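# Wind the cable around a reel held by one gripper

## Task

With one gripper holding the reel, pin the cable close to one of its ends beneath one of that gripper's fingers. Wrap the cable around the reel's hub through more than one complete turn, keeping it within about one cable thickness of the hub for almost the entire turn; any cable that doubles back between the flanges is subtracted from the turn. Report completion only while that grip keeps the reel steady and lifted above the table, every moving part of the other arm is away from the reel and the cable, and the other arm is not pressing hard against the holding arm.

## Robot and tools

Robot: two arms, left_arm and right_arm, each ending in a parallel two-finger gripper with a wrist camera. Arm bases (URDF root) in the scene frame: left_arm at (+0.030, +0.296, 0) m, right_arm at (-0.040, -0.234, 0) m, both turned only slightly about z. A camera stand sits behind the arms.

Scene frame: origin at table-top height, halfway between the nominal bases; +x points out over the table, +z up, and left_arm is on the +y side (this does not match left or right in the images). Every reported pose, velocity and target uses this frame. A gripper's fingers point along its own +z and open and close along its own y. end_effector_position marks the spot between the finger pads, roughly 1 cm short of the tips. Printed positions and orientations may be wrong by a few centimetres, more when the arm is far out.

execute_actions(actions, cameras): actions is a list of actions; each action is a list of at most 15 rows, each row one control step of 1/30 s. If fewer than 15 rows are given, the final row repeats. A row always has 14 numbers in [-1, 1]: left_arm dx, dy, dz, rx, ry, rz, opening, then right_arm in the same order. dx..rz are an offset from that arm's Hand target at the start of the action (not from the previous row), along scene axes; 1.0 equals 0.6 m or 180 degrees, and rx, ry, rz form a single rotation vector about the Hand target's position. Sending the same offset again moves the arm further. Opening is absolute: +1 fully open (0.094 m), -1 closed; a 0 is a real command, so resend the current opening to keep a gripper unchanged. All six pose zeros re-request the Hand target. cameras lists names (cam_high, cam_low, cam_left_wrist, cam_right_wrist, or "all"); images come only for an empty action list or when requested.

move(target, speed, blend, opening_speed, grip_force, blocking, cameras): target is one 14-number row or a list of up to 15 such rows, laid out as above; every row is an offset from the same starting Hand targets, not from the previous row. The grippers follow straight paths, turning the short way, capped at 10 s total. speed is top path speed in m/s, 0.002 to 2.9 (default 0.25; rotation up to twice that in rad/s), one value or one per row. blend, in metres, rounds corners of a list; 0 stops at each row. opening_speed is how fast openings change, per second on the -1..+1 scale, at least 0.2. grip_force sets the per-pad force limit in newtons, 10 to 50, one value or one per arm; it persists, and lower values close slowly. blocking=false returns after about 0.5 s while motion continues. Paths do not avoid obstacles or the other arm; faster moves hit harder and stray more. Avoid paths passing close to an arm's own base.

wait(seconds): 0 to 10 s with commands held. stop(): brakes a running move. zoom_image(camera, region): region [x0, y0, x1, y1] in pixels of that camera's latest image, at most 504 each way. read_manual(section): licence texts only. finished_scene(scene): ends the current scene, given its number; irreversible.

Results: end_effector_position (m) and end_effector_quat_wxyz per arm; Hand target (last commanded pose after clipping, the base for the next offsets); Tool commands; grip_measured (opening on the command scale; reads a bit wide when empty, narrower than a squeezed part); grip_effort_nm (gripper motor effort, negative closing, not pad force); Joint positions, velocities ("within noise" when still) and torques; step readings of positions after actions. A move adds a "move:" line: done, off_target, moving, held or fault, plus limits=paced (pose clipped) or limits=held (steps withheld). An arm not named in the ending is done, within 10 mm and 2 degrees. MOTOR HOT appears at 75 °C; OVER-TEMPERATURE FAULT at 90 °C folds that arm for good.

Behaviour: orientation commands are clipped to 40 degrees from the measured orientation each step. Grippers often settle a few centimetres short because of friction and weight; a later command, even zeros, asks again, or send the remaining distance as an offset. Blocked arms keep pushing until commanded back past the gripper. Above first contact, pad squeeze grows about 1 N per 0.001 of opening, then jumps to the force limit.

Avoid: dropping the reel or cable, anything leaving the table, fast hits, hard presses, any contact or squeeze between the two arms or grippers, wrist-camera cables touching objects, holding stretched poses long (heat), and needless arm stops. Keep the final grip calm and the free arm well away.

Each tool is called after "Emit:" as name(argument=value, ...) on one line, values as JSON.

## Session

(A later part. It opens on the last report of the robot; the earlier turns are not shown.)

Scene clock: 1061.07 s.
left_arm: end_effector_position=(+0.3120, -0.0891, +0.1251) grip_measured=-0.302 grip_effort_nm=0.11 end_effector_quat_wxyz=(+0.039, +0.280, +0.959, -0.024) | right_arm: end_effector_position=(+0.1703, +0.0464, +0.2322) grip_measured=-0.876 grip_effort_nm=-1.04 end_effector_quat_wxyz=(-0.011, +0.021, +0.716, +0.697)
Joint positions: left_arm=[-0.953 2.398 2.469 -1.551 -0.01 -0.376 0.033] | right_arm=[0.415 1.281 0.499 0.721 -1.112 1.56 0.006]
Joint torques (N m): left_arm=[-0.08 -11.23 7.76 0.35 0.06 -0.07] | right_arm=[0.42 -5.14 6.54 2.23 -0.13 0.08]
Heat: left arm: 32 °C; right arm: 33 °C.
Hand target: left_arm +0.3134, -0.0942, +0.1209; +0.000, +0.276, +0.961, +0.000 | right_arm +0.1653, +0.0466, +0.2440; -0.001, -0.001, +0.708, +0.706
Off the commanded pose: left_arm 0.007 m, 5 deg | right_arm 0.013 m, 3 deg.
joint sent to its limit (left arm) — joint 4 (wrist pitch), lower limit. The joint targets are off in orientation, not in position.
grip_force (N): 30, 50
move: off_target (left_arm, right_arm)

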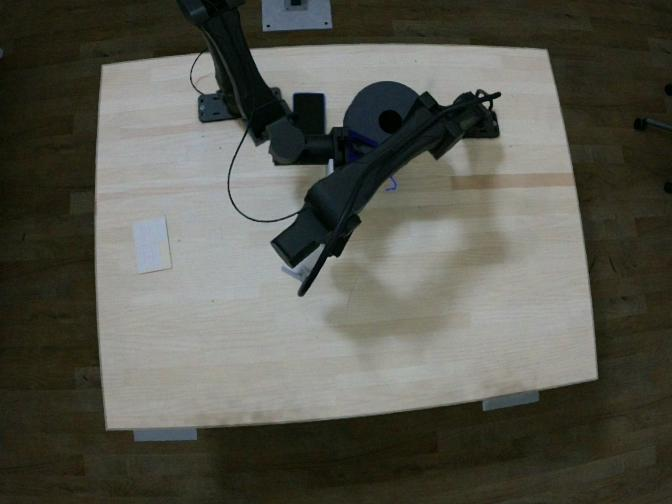

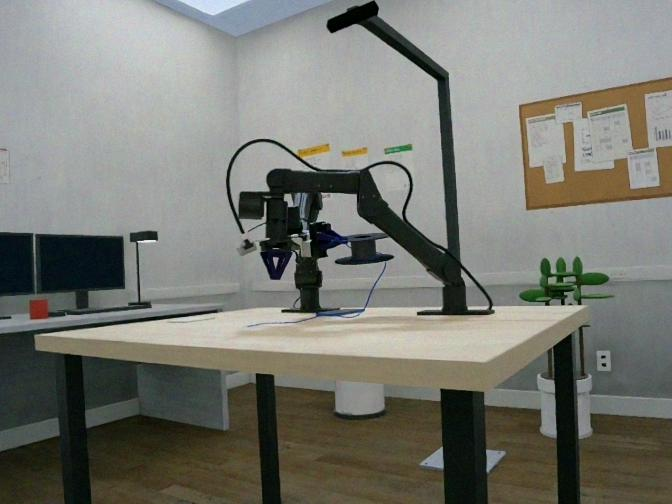

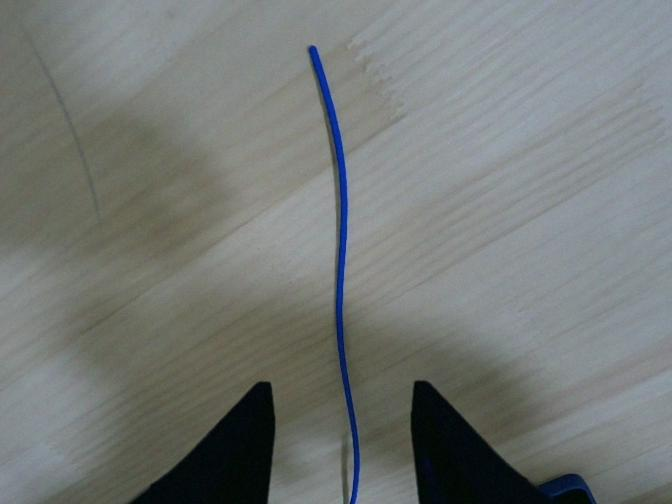

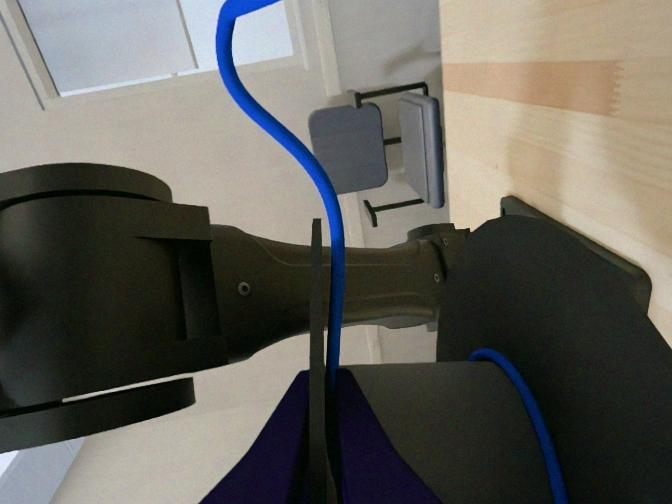

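Emit:
move(target=[[0,0,-0.198,0,0,0,-0.3, 0,0,0,0,0,0,-1],[0,0,-0.198,0,0,0,-1, 0,0,0,0,0,0,-1],[0.08,0.0,-0.1,0,0,0,-1, 0,0,0,0,0,0,-1],[0.22,0.12,-0.08,0,0,0,-1, 0,0,0,0,0,0,-1]], speed=[0.15,0.1,0.15,0.15], blend=[0,0,0.04,0], cameras=["all"])

Emit:
zoom_image(camera="cam_low", region=[220, 210, 420, 340])

Scene clock: 1084.37 s.
left_arm: end_effector_position=(+0.3089, -0.0850, +0.0596) grip_measured=-0.302 grip_effort_nm=0.11 end_effector_quat_wxyz=(+0.011, +0.280, +0.960, -0.003) | right_arm: end_effector_position=(+0.1703, +0.0464, +0.2322) grip_measured=-0.876 grip_effort_nm=-1.04 end_effector_quat_wxyz=(-0.011, +0.021, +0.716, +0.697)
Joint positions: left_arm=[-0.953 2.401 2.213 -1.361 -0.009 -0.377 0.033] | right_arm=[0.415 1.281 0.499 0.721 -1.112 1.56 0.006]
Joint torques (N m): left_arm=[-0.03 -13.53 5.55 0.25 -0.03 -0.03] | right_arm=[0.5 -5.07 6.61 2.22 -0.12 0.07]
Heat: left arm: 34 °C; right arm: 34 °C.
Hand target: left_arm +0.3093, -0.0856, +0.0608; +0.013, +0.280, +0.960, -0.004 (not the last commanded pose) | right_arm +0.1653, +0.0466, +0.2440; -0.001, -0.001, +0.708, +0.706
Tool commands: left_gripper/opening=-0.3 right_gripper/opening=-1.0
Off the commanded pose: left_arm 0.151 m, 1 deg | right_arm 0.013 m, 3 deg.
grip_force (N): 30, 50
move: held (left_arm; a check stopped the path), off_target (right_arm); path passed 0 of 4 targets; target 2's new opening was not sent; limits=held
pose unreachable (left arm): on one or more control steps of this call, first in action 0 (counted from 0), this arm could not follow its commanded pose, so it was not sent that pose on those steps. It may still have moved: this result reports where it is.
cause: moving toward the commanded pose would bring a part of the arm too close to another arm (this arm's forearm (the part past joint 3) and the right arm's wrist camera, at the place that arm is still heading or pushing toward).

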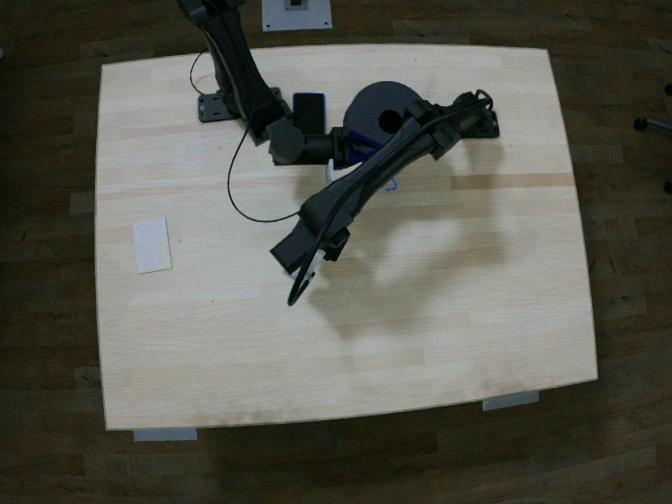

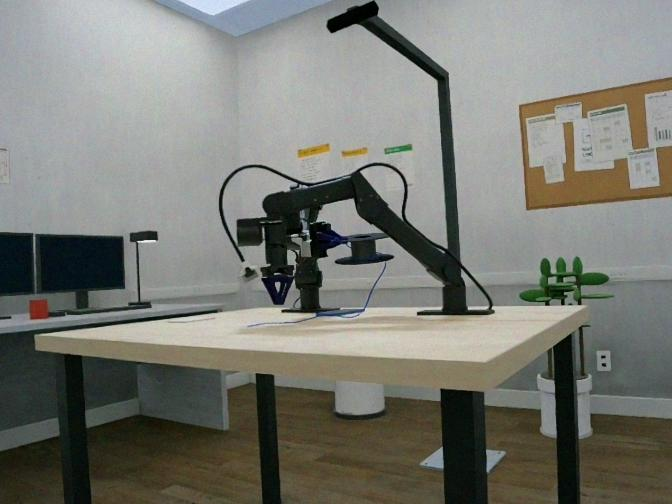

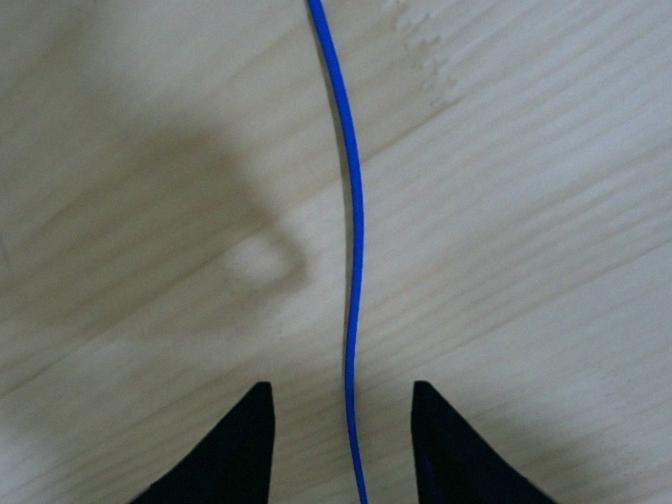

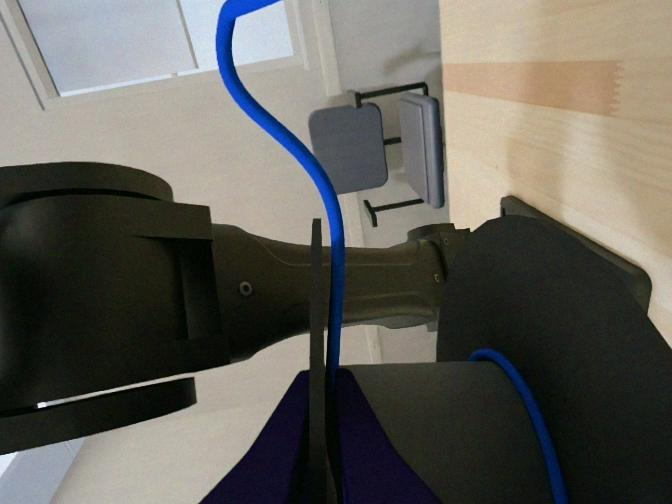

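Scaled by 2.520.

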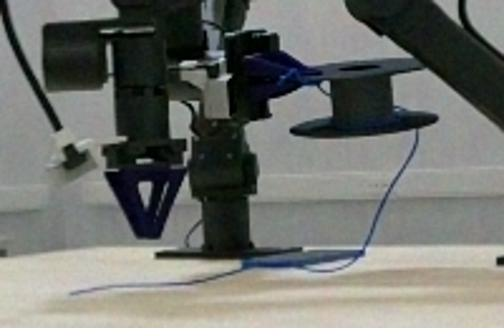

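Emit:
move(target=[[0.0845,-0.0657,0.065,0,0,0,-0.3, 0,0,0,0,0,0,-1],[0.0845,-0.0657,0.065,0,0,0,-0.3, 0,0,-0.1,0,0,0,-1]], speed=0.15, blend=[0.02,0], cameras=["cam_high", "cam_left_wrist", "cam_low"])

Scene clock: 1134.37 s.
left_arm: end_effector_position=(+0.3312, -0.1077, +0.0901) grip_measured=-0.302 grip_effort_nm=0.11 end_effector_quat_wxyz=(+0.051, +0.277, +0.959, -0.034) | right_arm: end_effector_position=(+0.1702, +0.0453, +0.2258) grip_measured=-0.876 grip_effort_nm=-1.04 end_effector_quat_wxyz=(-0.016, +0.028, +0.721, +0.692)
Joint positions: left_arm=[-0.943 2.473 2.46 -1.435 -0.009 -0.373 0.033] | right_arm=[0.412 1.281 0.492 0.694 -1.111 1.547 0.006]
Joint velocities: left_arm=[-0.051 0.017 0.007 0.066 0.022 0.022 0] | right_arm=[within noise]
Joint torques (N m): left_arm=[-0.31 -13.81 4.53 0.34 -0.03 -0.02] | right_arm=[0.77 -5.19 7.05 2.48 -0.16 0.16]
Heat: left arm: 38 °C; right arm: 35 °C.
Hand target: left_arm +0.3275, -0.1051, +0.0872; +0.044, +0.278, +0.959, -0.028 (not the last commanded pose) | right_arm +0.1652, +0.0466, +0.2439; -0.001, -0.001, +0.708, +0.706 (not the last commanded pose)
Off the commanded pose: left_arm 0.035 m, 6 deg | right_arm 0.042 m, 4 deg.
grip_force (N): 30, 50
move: held (left_arm; a check stopped the path), off_target (right_arm; braked when a check withheld steps of left_arm); path passed 0 of 2 targets; limits=held
pose unreachable (left arm): on one or more control steps of this call, first in action 0 (counted from 0), this arm could not follow its commanded pose, so it was not sent that pose on those steps. It may still have moved: this result reports where it is.
cause: moving toward the commanded pose would bring a part of the arm too close to another arm (this arm's forearm (the part past joint 3) and the right arm's fingers, at the place that arm is still heading or pushing toward).
Images, in order (width x height): cam_high 672x504, cam_low 672x504, cam_left_wrist 672x504.

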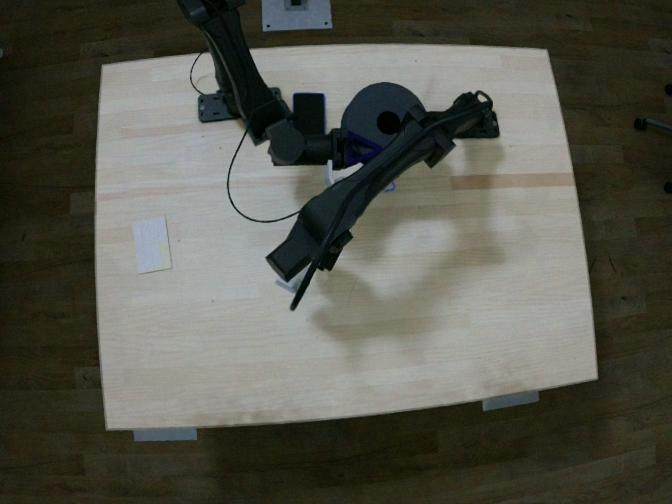

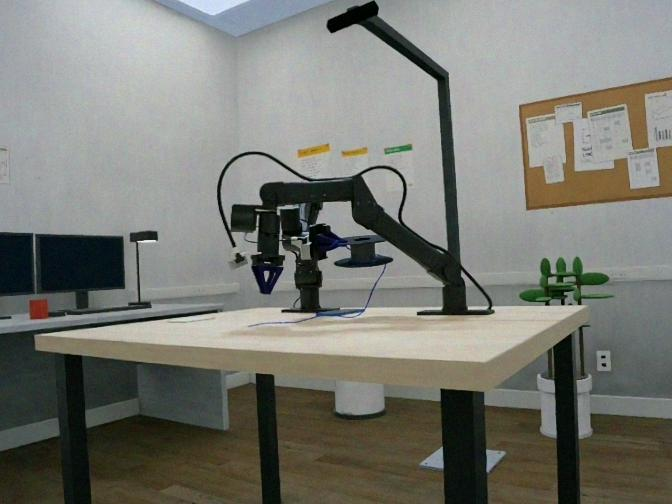

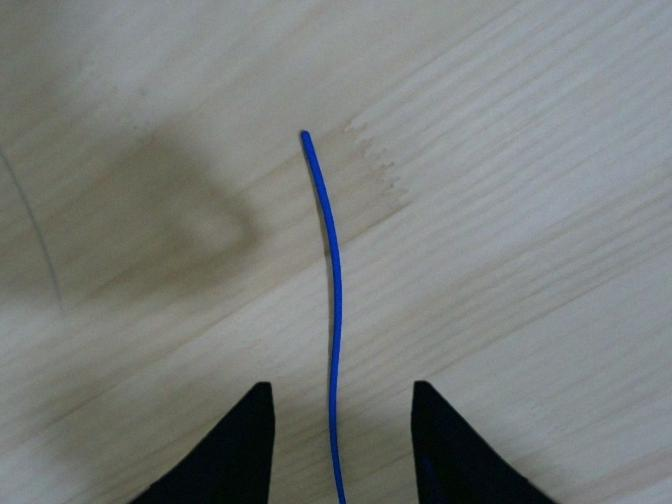

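Emit:
move(target=[[0.03,0.0,0.15,0,0,0,-0.3, 0,0,0,0,0,0,-1],[0.154,0.175,0.18,0,0,0,-0.3, 0,0,0,0,0,0,-1],[0.154,0.175,0.18,0,0,0,-0.3, 0,0,-0.13,0,0,0,-1]], speed=0.2, blend=[0.03,0.01,0], cameras=["cam_high", "cam_low", "cam_left_wrist"])

Scene clock: 1145.77 s.
left_arm: end_effector_position=(+0.4299, -0.0015, +0.1692) grip_measured=-0.302 grip_effort_nm=0.11 end_effector_quat_wxyz=(+0.113, +0.268, +0.956, -0.048) | right_arm: end_effector_position=(+0.1723, +0.0460, +0.1624) grip_measured=-0.876 grip_effort_nm=-1.04 end_effector_quat_wxyz=(+0.002, +0.013, +0.714, +0.700)
Joint positions: left_arm=[-0.646 2.379 2.596 -1.541 0.01 -0.092 0.033] | right_arm=[0.412 1.594 0.346 1.202 -1.107 1.545 0.006]
Joint torques (N m): left_arm=[-0.51 -18.29 4.16 0.52 0.09 0.06] | right_arm=[0.7 -4.19 3.75 2.4 -0.17 0.18]
Heat: left arm: 39 °C; right arm: 36 °C.
Hand target: left_arm +0.4199, +0.0000, +0.1952; +0.044, +0.278, +0.959, -0.028 | right_arm +0.1652, +0.0466, +0.1659; -0.001, -0.001, +0.708, +0.706
Off the commanded pose: left_arm 0.028 m, 8 deg | right_arm 0.008 m, 2 deg.
joint sent to its limit (left arm) — joint 4 (wrist pitch), lower limit. The joint targets are off in orientation, not in position.
grip_force (N): 30, 50
move: off_target (left_arm)
Images, in order (width x height): cam_high 672x504, cam_low 672x504, cam_left_wrist 672x504.

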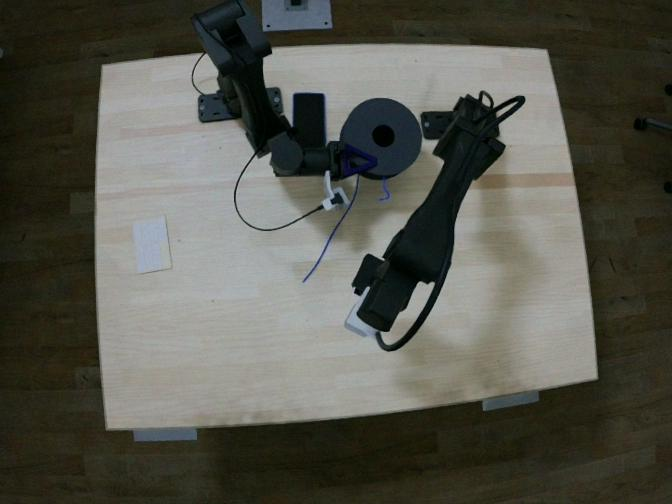

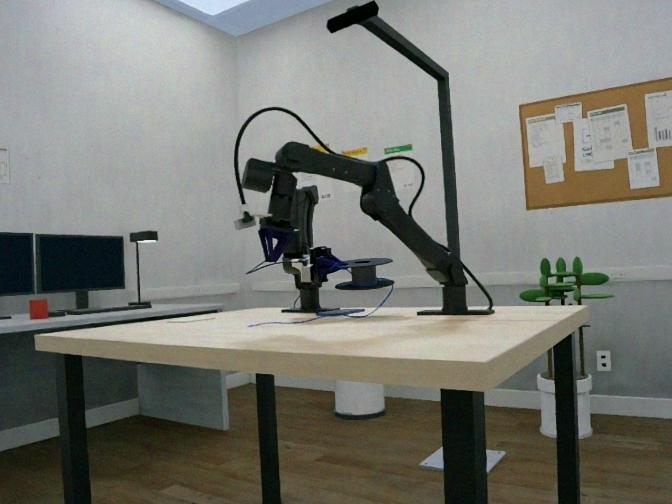

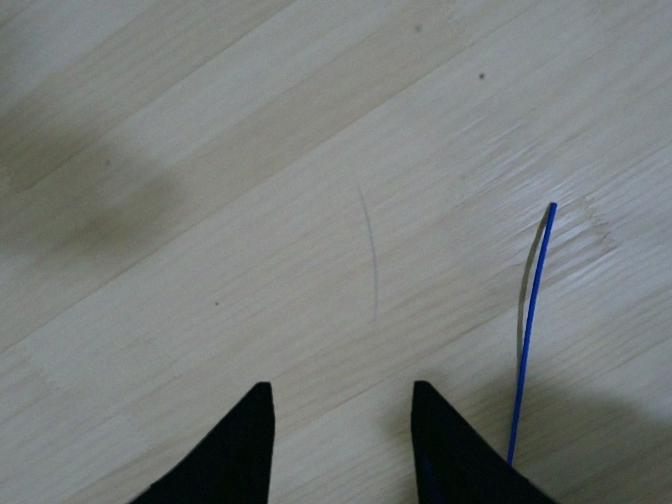

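Emit:
move(target=[[0,0,0,0,0,0,-0.3, 0,0,-0.06,0,0,0,-1],[-0.0765,-0.19,-0.05,0,0,0,-0.3, 0,0,-0.06,0,0,0,-1],[-0.0765,-0.19,-0.2,0,0,0,-0.3, 0,0,-0.06,0,0,0,-1]], speed=[0.1,0.2,0.15], blend=[0.005,0.03,0], cameras=["cam_high", "cam_low", "cam_left_wrist"])

Scene clock: 1165.13 s.
left_arm: end_effector_position=(+0.3710, -0.1142, +0.0834) grip_measured=-0.302 grip_effort_nm=0.11 end_effector_quat_wxyz=(+0.069, +0.282, +0.956, -0.052) | right_arm: end_effector_position=(+0.1714, +0.0456, +0.1246) grip_measured=-0.876 grip_effort_nm=-1.03 end_effector_quat_wxyz=(+0.000, +0.015, +0.715, +0.699)
Joint positions: left_arm=[-0.884 2.684 2.831 -1.546 0.009 -0.302 0.033] | right_arm=[0.412 1.828 0.309 1.467 -1.107 1.546 0.006]
Joint torques (N m): left_arm=[0.01 -12.53 7.64 0.44 -0.14 -0.11] | right_arm=[0.7 -4.79 2.86 2.44 -0.16 0.17]
Heat: left arm: 47 °C; right arm: 38 °C.
Hand target: left_arm +0.3740, -0.1141, +0.0751; +0.044, +0.278, +0.959, -0.028 | right_arm +0.1652, +0.0466, +0.1299; -0.001, -0.001, +0.708, +0.706
Off the commanded pose: left_arm 0.009 m, 4 deg | right_arm 0.008 m, 2 deg.
joint sent to its limit (left arm) — joint 4 (wrist pitch), lower limit. The joint targets are off in orientation, not in position.
grip_force (N): 30, 50
move: off_target (left_arm)
Images, in order (width x height): cam_high 672x504, cam_low 672x504, cam_left_wrist 672x504.

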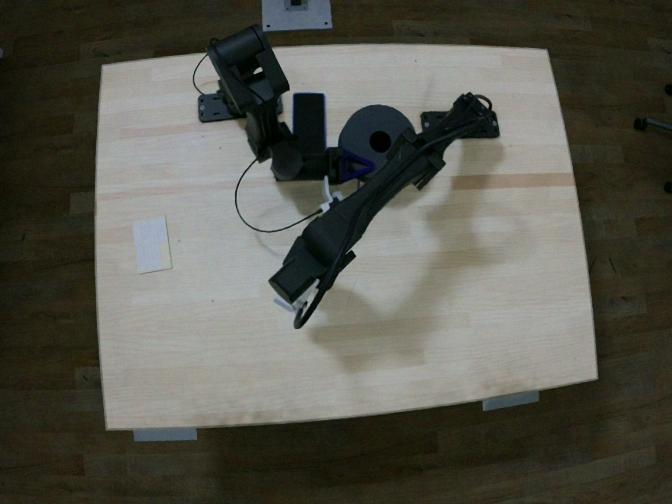

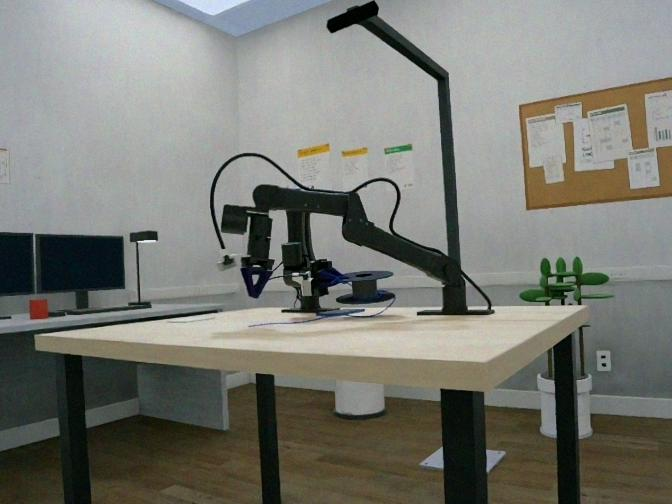

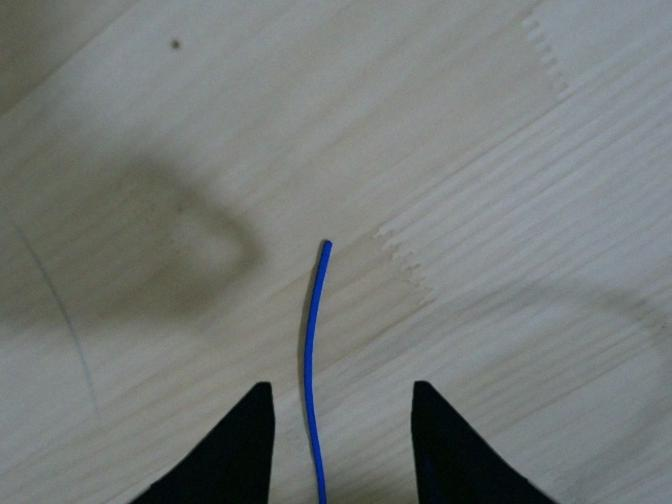

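Emit:
move(target=[[0,0,-0.128,0,0,0,-0.3, 0,0,0,0,0,0,-1],[0,0,-0.128,0,0,0,-1, 0,0,0,0,0,0,-1],[0.05,0.02,-0.06,0,0,0,-1, 0,0,0,0,0,0,-1],[0.125,0.14,-0.05,0,0,0,-1, 0,0,0,0,0,0,-1]], speed=[0.12,0.1,0.12,0.12], blend=[0,0,0.03,0], cameras=["cam_high", "cam_low", "cam_left_wrist", "cam_right_wrist"])

Emit:
zoom_image(camera="cam_low", region=[220, 220, 420, 350])

Scene clock: 1187.10 s.
left_arm: end_effector_position=(+0.4550, -0.0285, +0.0575) grip_measured=-0.935 grip_effort_nm=-0.66 end_effector_quat_wxyz=(+0.062, +0.270, +0.960, -0.029) | right_arm: end_effector_position=(+0.1714, +0.0456, +0.1246) grip_measured=-0.876 grip_effort_nm=-1.04 end_effector_quat_wxyz=(+0.000, +0.015, +0.715, +0.699)
Joint positions: left_arm=[-0.659 2.715 2.789 -1.507 0.009 -0.103 0.003] | right_arm=[0.412 1.828 0.309 1.467 -1.107 1.546 0.006]
Joint torques (N m): left_arm=[-0.53 -13.15 5.61 0.32 0.09 0.07] | right_arm=[0.69 -4.82 2.97 2.42 -0.17 0.17]
Heat: left arm: 42 °C; right arm: 39 °C.
Hand target: left_arm +0.4490, -0.0301, +0.0452; +0.044, +0.278, +0.959, -0.028 | right_arm +0.1652, +0.0466, +0.1299; -0.001, -0.001, +0.708, +0.706
Off the commanded pose: left_arm 0.014 m, 2 deg | right_arm 0.008 m, 2 deg.
grip_force (N): 30, 50
move: off_target (left_arm); blend cut to 0.026 m at target 3; target 2's new opening was sent with left_arm's hand 0.013 m and 1 deg from that target

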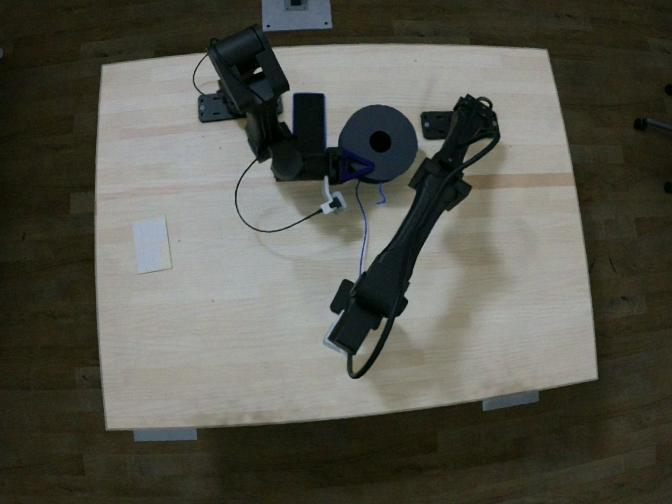

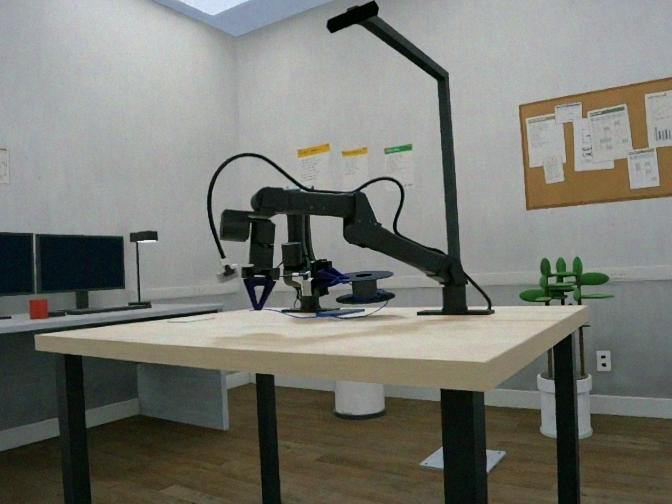

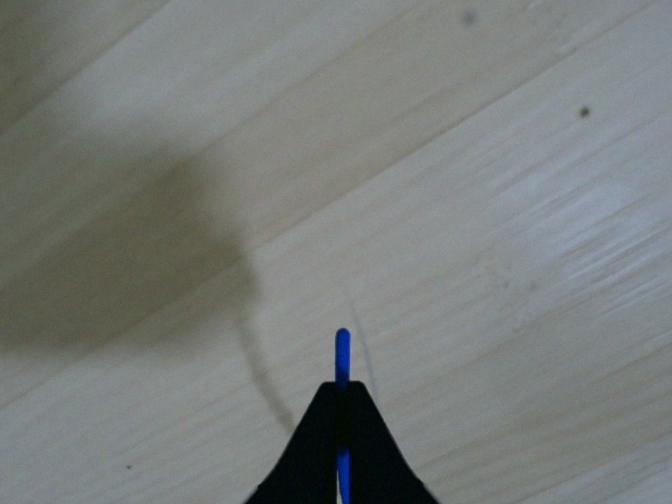

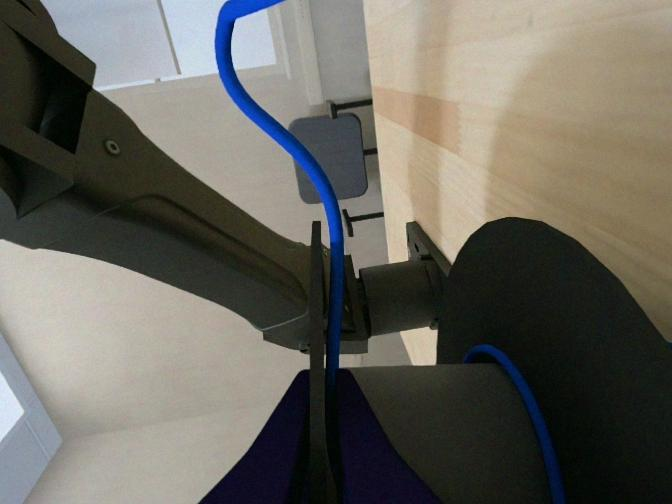

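Scaled by 2.520.

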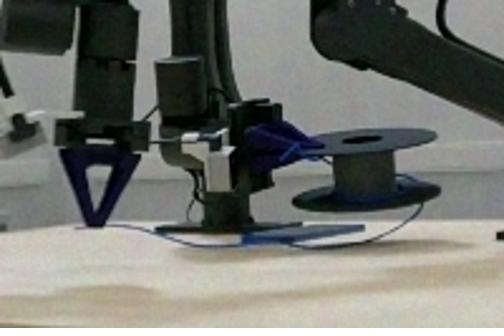

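Emit:
move(target=[[0,0,0,0,0,0,-1, -0.01,-0.083,0.03,0,0,0,-1],[0,0,0,0,0,0,-1, -0.01,-0.083,0.38,0,0,0,-1]], speed=0.1, blend=[0.02,0], cameras=["cam_high", "cam_low", "cam_right_wrist"])

Emit:
zoom_image(camera="cam_low", region=[220, 170, 420, 340])

Scene clock: 1209.60 s.
left_arm: end_effector_position=(+0.4544, -0.0281, +0.0574) grip_measured=-0.935 grip_effort_nm=-0.67 end_effector_quat_wxyz=(+0.061, +0.270, +0.960, -0.029) | right_arm: end_effector_position=(+0.1632, -0.0010, +0.3352) grip_measured=-0.876 grip_effort_nm=-1.04 end_effector_quat_wxyz=(-0.021, +0.024, +0.713, +0.700)
Joint positions: left_arm=[-0.659 2.715 2.789 -1.51 0.009 -0.102 0.003] | right_arm=[0.22 1.043 0.791 0.18 -1.318 1.563 0.006]
Joint torques (N m): left_arm=[-0.51 -13.05 5.78 0.36 0.08 0.06] | right_arm=[-0.53 -3.66 10.99 1.76 -0.14 0.05]
Heat: left arm: 43 °C; right arm: 39 °C.
Hand target: left_arm +0.4490, -0.0301, +0.0452; +0.044, +0.278, +0.959, -0.028 | right_arm +0.1592, -0.0032, +0.3580; -0.001, -0.001, +0.708, +0.706
Off the commanded pose: left_arm 0.013 m, 2 deg | right_arm 0.023 m, 4 deg.
grip_force (N): 30, 50
move: off_target (left_arm, right_arm)
Images, in order (width x height): cam_high 672x504, cam_low 672x504, cam_right_wrist 672x504.

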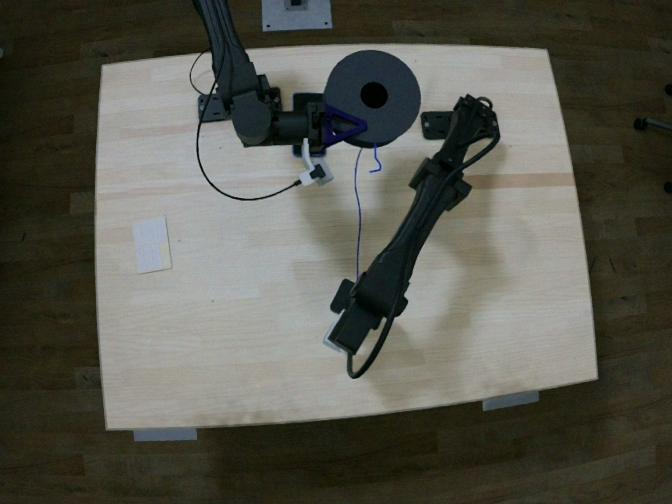

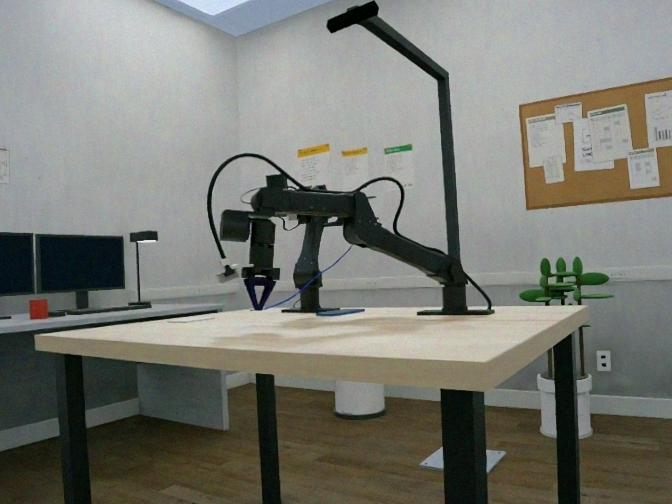

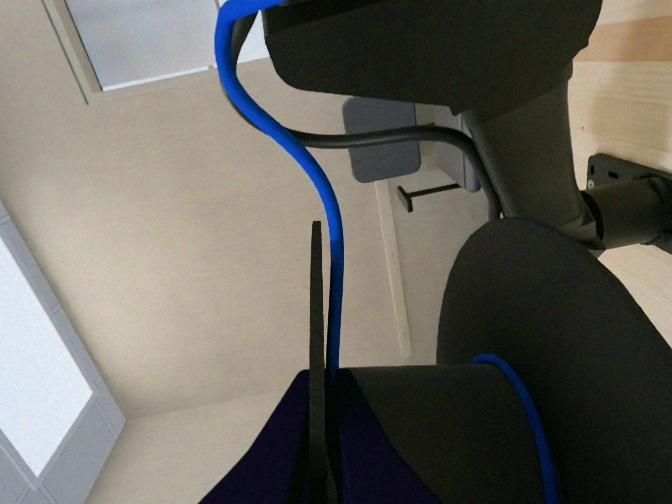

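Scaled by 2.520.

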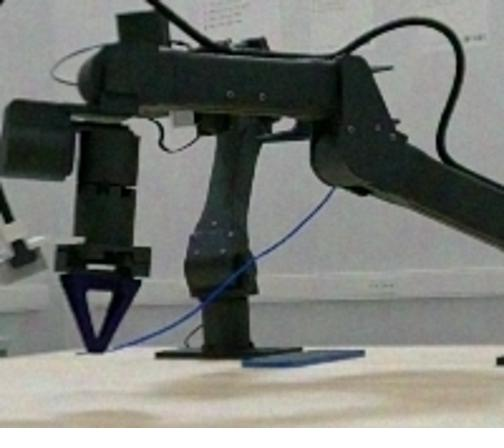

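Emit:
move(target=[0,0,0,0,0,0,-1, 0,0,0.065,0,0,0,-1], speed=0.06, cameras=["cam_high", "cam_low", "cam_right_wrist"])

Emit:
zoom_image(camera="cam_low", region=[220, 170, 420, 340])

Emit:
zoom_image(camera="cam_high", region=[290, 20, 450, 180])

Scene clock: 1218.90 s.
left_arm: end_effector_position=(+0.4542, -0.0280, +0.0573) grip_measured=-0.935 grip_effort_nm=-0.67 end_effector_quat_wxyz=(+0.061, +0.270, +0.960, -0.029) | right_arm: end_effector_position=(+0.1621, -0.0013, +0.3781) grip_measured=-0.876 grip_effort_nm=-1.04 end_effector_quat_wxyz=(-0.015, +0.018, +0.712, +0.702)
Joint positions: left_arm=[-0.659 2.715 2.789 -1.511 0.009 -0.102 0.003] | right_arm=[0.22 1.049 0.958 0.032 -1.317 1.561 0.006]
Joint torques (N m): left_arm=[-0.51 -13.04 5.79 0.36 0.08 0.06] | right_arm=[-0.65 -2.35 10.88 1.72 -0.14 0.06]
Heat: left arm: 43 °C; right arm: 37 °C.
Hand target: left_arm +0.4490, -0.0301, +0.0452; +0.044, +0.278, +0.959, -0.028 | right_arm +0.1592, -0.0032, +0.3970; -0.001, -0.001, +0.708, +0.706
Off the commanded pose: left_arm 0.013 m, 2 deg | right_arm 0.019 m, 3 deg.
grip_force (N): 30, 50
move: off_target (left_arm, right_arm)
Images, in order (width x height): cam_high 672x504, cam_low 672x504, cam_right_wrist 672x504.

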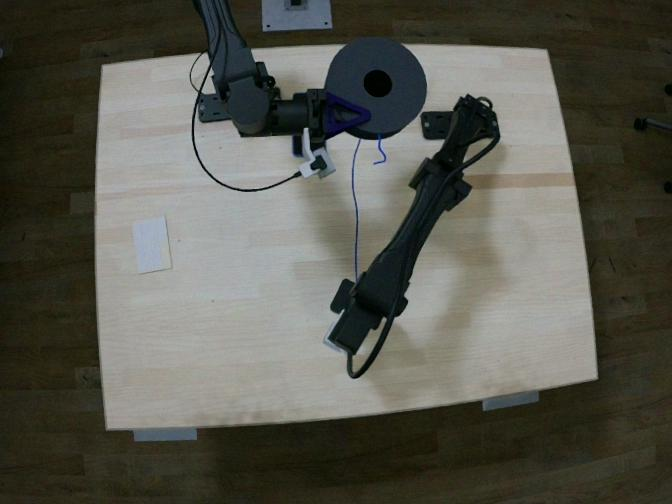

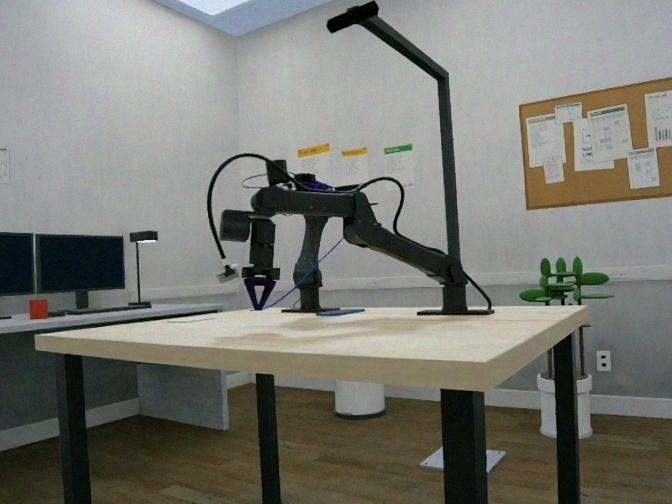

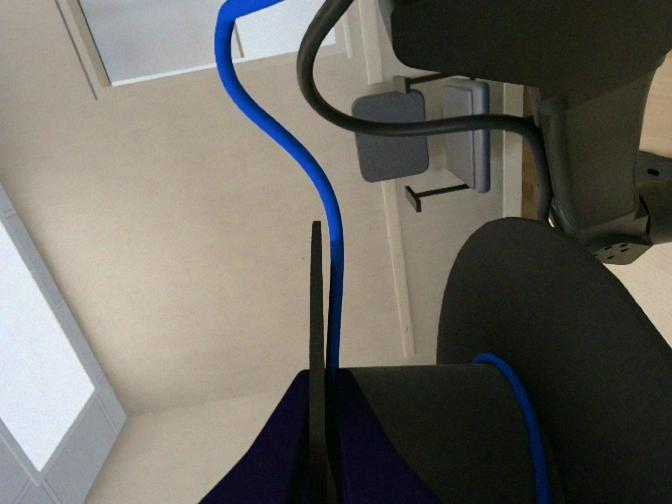

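Scaled by 2.520.

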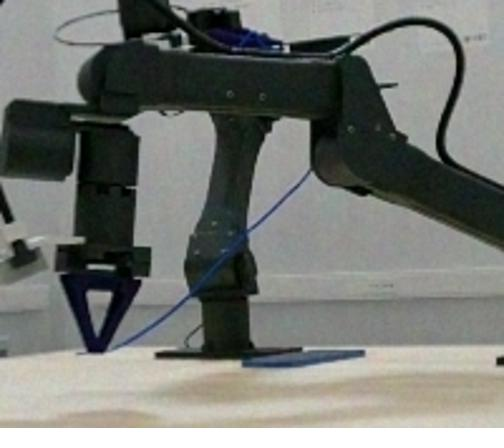

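Scaled by 3.150.

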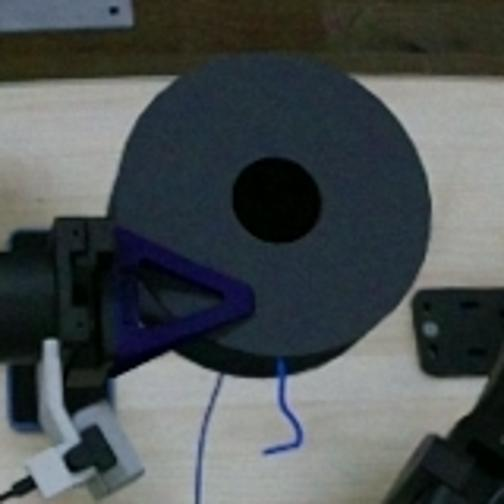

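Emit:
move(target=[0,0,0,0,0,0,-1, 0,0,0.035,0,0,0,-1], speed=0.04, cameras=["cam_low", "cam_right_wrist", "cam_high"])

Emit:
zoom_image(camera="cam_low", region=[220, 170, 420, 340])

Scene clock: 1226.60 s.
left_arm: end_effector_position=(+0.4541, -0.0280, +0.0573) grip_measured=-0.935 grip_effort_nm=-0.67 end_effector_quat_wxyz=(+0.060, +0.271, +0.960, -0.029) | right_arm: end_effector_position=(+0.1628, -0.0011, +0.3996) grip_measured=-0.876 grip_effort_nm=-1.04 end_effector_quat_wxyz=(-0.014, +0.018, +0.712, +0.702)
Joint positions: left_arm=[-0.659 2.715 2.789 -1.511 0.01 -0.102 0.003] | right_arm=[0.22 1.068 1.053 -0.043 -1.316 1.56 0.006]
Joint torques (N m): left_arm=[-0.53 -13.04 5.79 0.36 0.08 0.06] | right_arm=[-0.69 -2.4 10.76 1.73 -0.16 0.06]
Heat: left arm: 43 °C; right arm: 37 °C.
Hand target: left_arm +0.4490, -0.0301, +0.0452; +0.044, +0.278, +0.959, -0.028 | right_arm +0.1592, -0.0032, +0.4180; +0.000, -0.001, +0.708, +0.706
Off the commanded pose: left_arm 0.013 m, 2 deg | right_arm 0.019 m, 3 deg.
grip_force (N): 30, 50
move: off_target (left_arm, right_arm)
Images, in order (width x height): cam_high 672x504, cam_low 672x504, cam_right_wrist 672x504.

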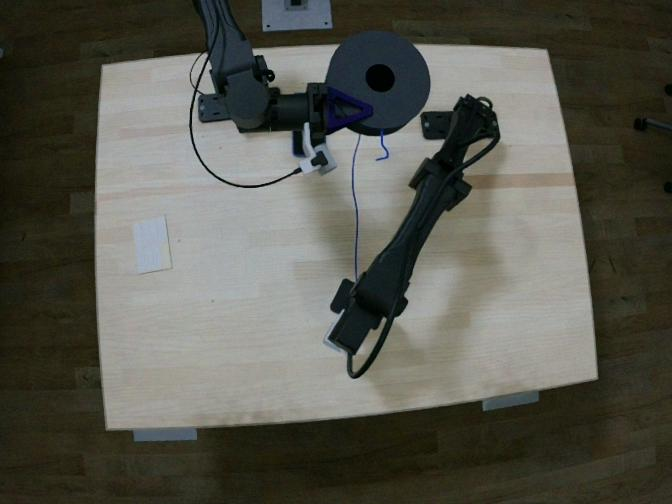

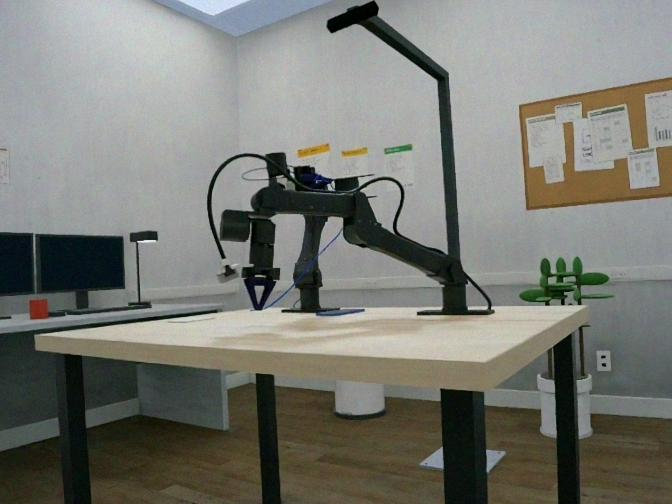

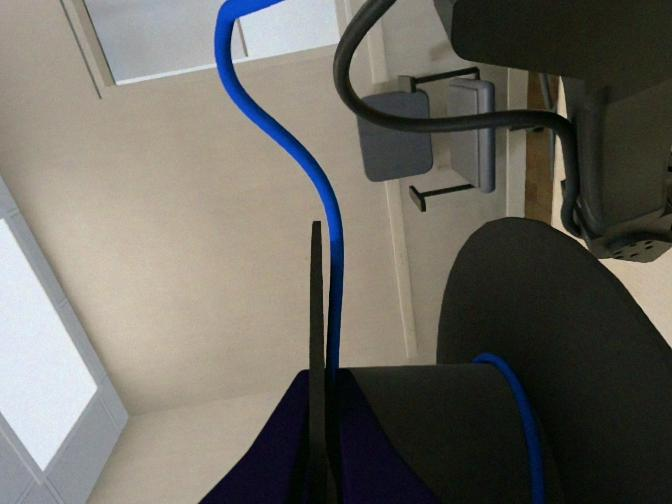

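Scaled by 2.520.

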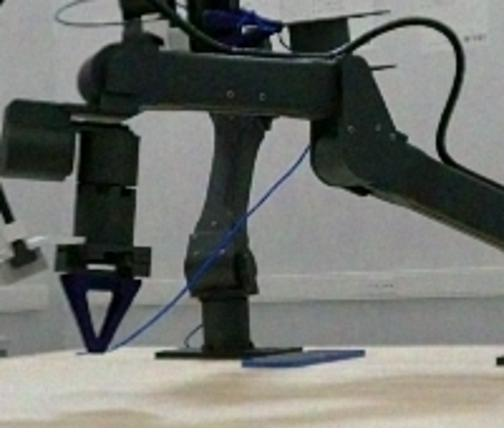

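Emit:
move(target=[0,0,0,0,0,0,-1, 0,0,0.035,0,0,0,-1], speed=0.04, cameras=["cam_low", "cam_right_wrist", "cam_high"])

Emit:
zoom_image(camera="cam_low", region=[220, 150, 420, 320])

Scene clock: 1236.20 s.
left_arm: end_effector_position=(+0.4541, -0.0280, +0.0573) grip_measured=-0.935 grip_effort_nm=-0.67 end_effector_quat_wxyz=(+0.060, +0.271, +0.960, -0.029) | right_arm: end_effector_position=(+0.1635, -0.0010, +0.4208) grip_measured=-0.876 grip_effort_nm=-1.04 end_effector_quat_wxyz=(-0.015, +0.018, +0.712, +0.702)
Joint positions: left_arm=[-0.659 2.715 2.789 -1.511 0.01 -0.102 0.003] | right_arm=[0.22 1.092 1.153 -0.12 -1.316 1.56 0.006]
Joint torques (N m): left_arm=[-0.51 -13.04 5.81 0.36 0.08 0.05] | right_arm=[-0.64 -2.39 10.54 1.74 -0.14 0.06]
Heat: left arm: 43 °C; right arm: 36 °C.
Hand target: left_arm +0.4490, -0.0301, +0.0452; +0.044, +0.278, +0.959, -0.028 | right_arm +0.1591, -0.0032, +0.4390; -0.001, -0.001, +0.708, +0.706
Off the commanded pose: left_arm 0.013 m, 2 deg | right_arm 0.019 m, 3 deg.
grip_force (N): 30, 50
move: off_target (left_arm, right_arm)
Images, in order (width x height): cam_high 672x504, cam_low 672x504, cam_right_wrist 672x504.

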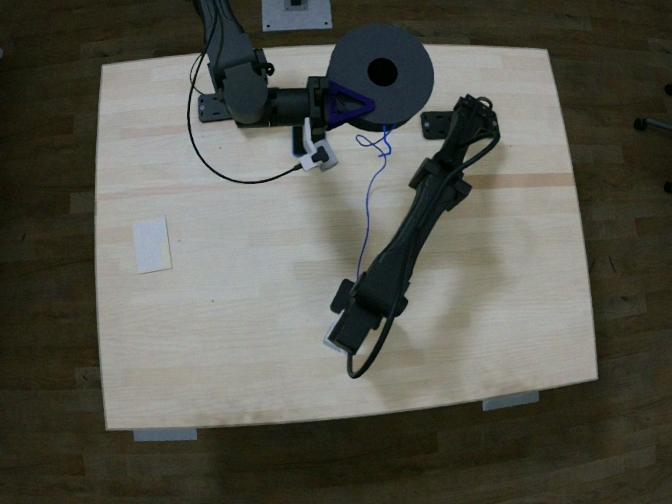

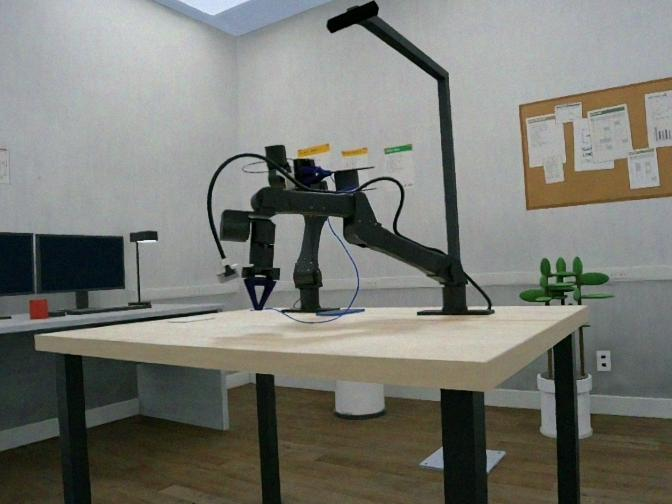

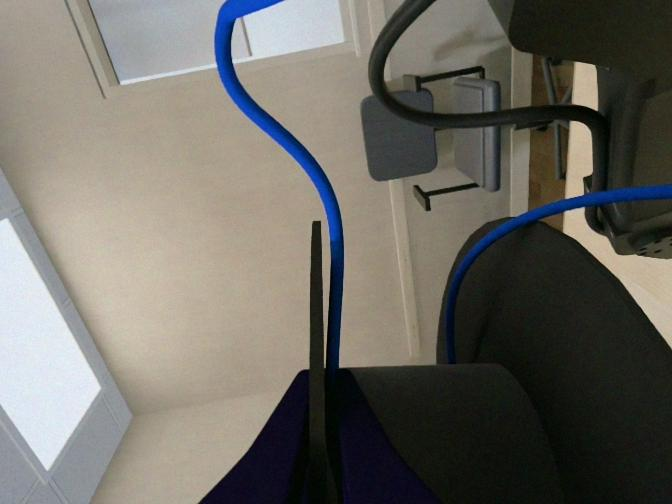

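Scaled by 2.520.

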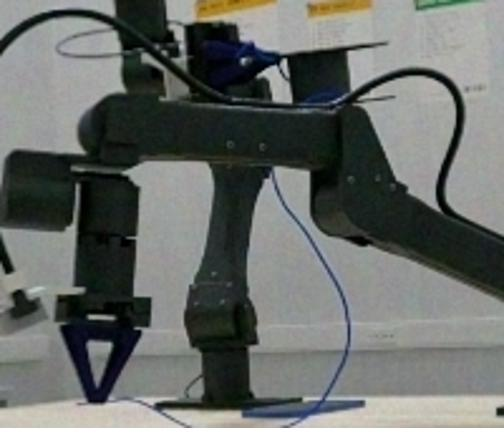

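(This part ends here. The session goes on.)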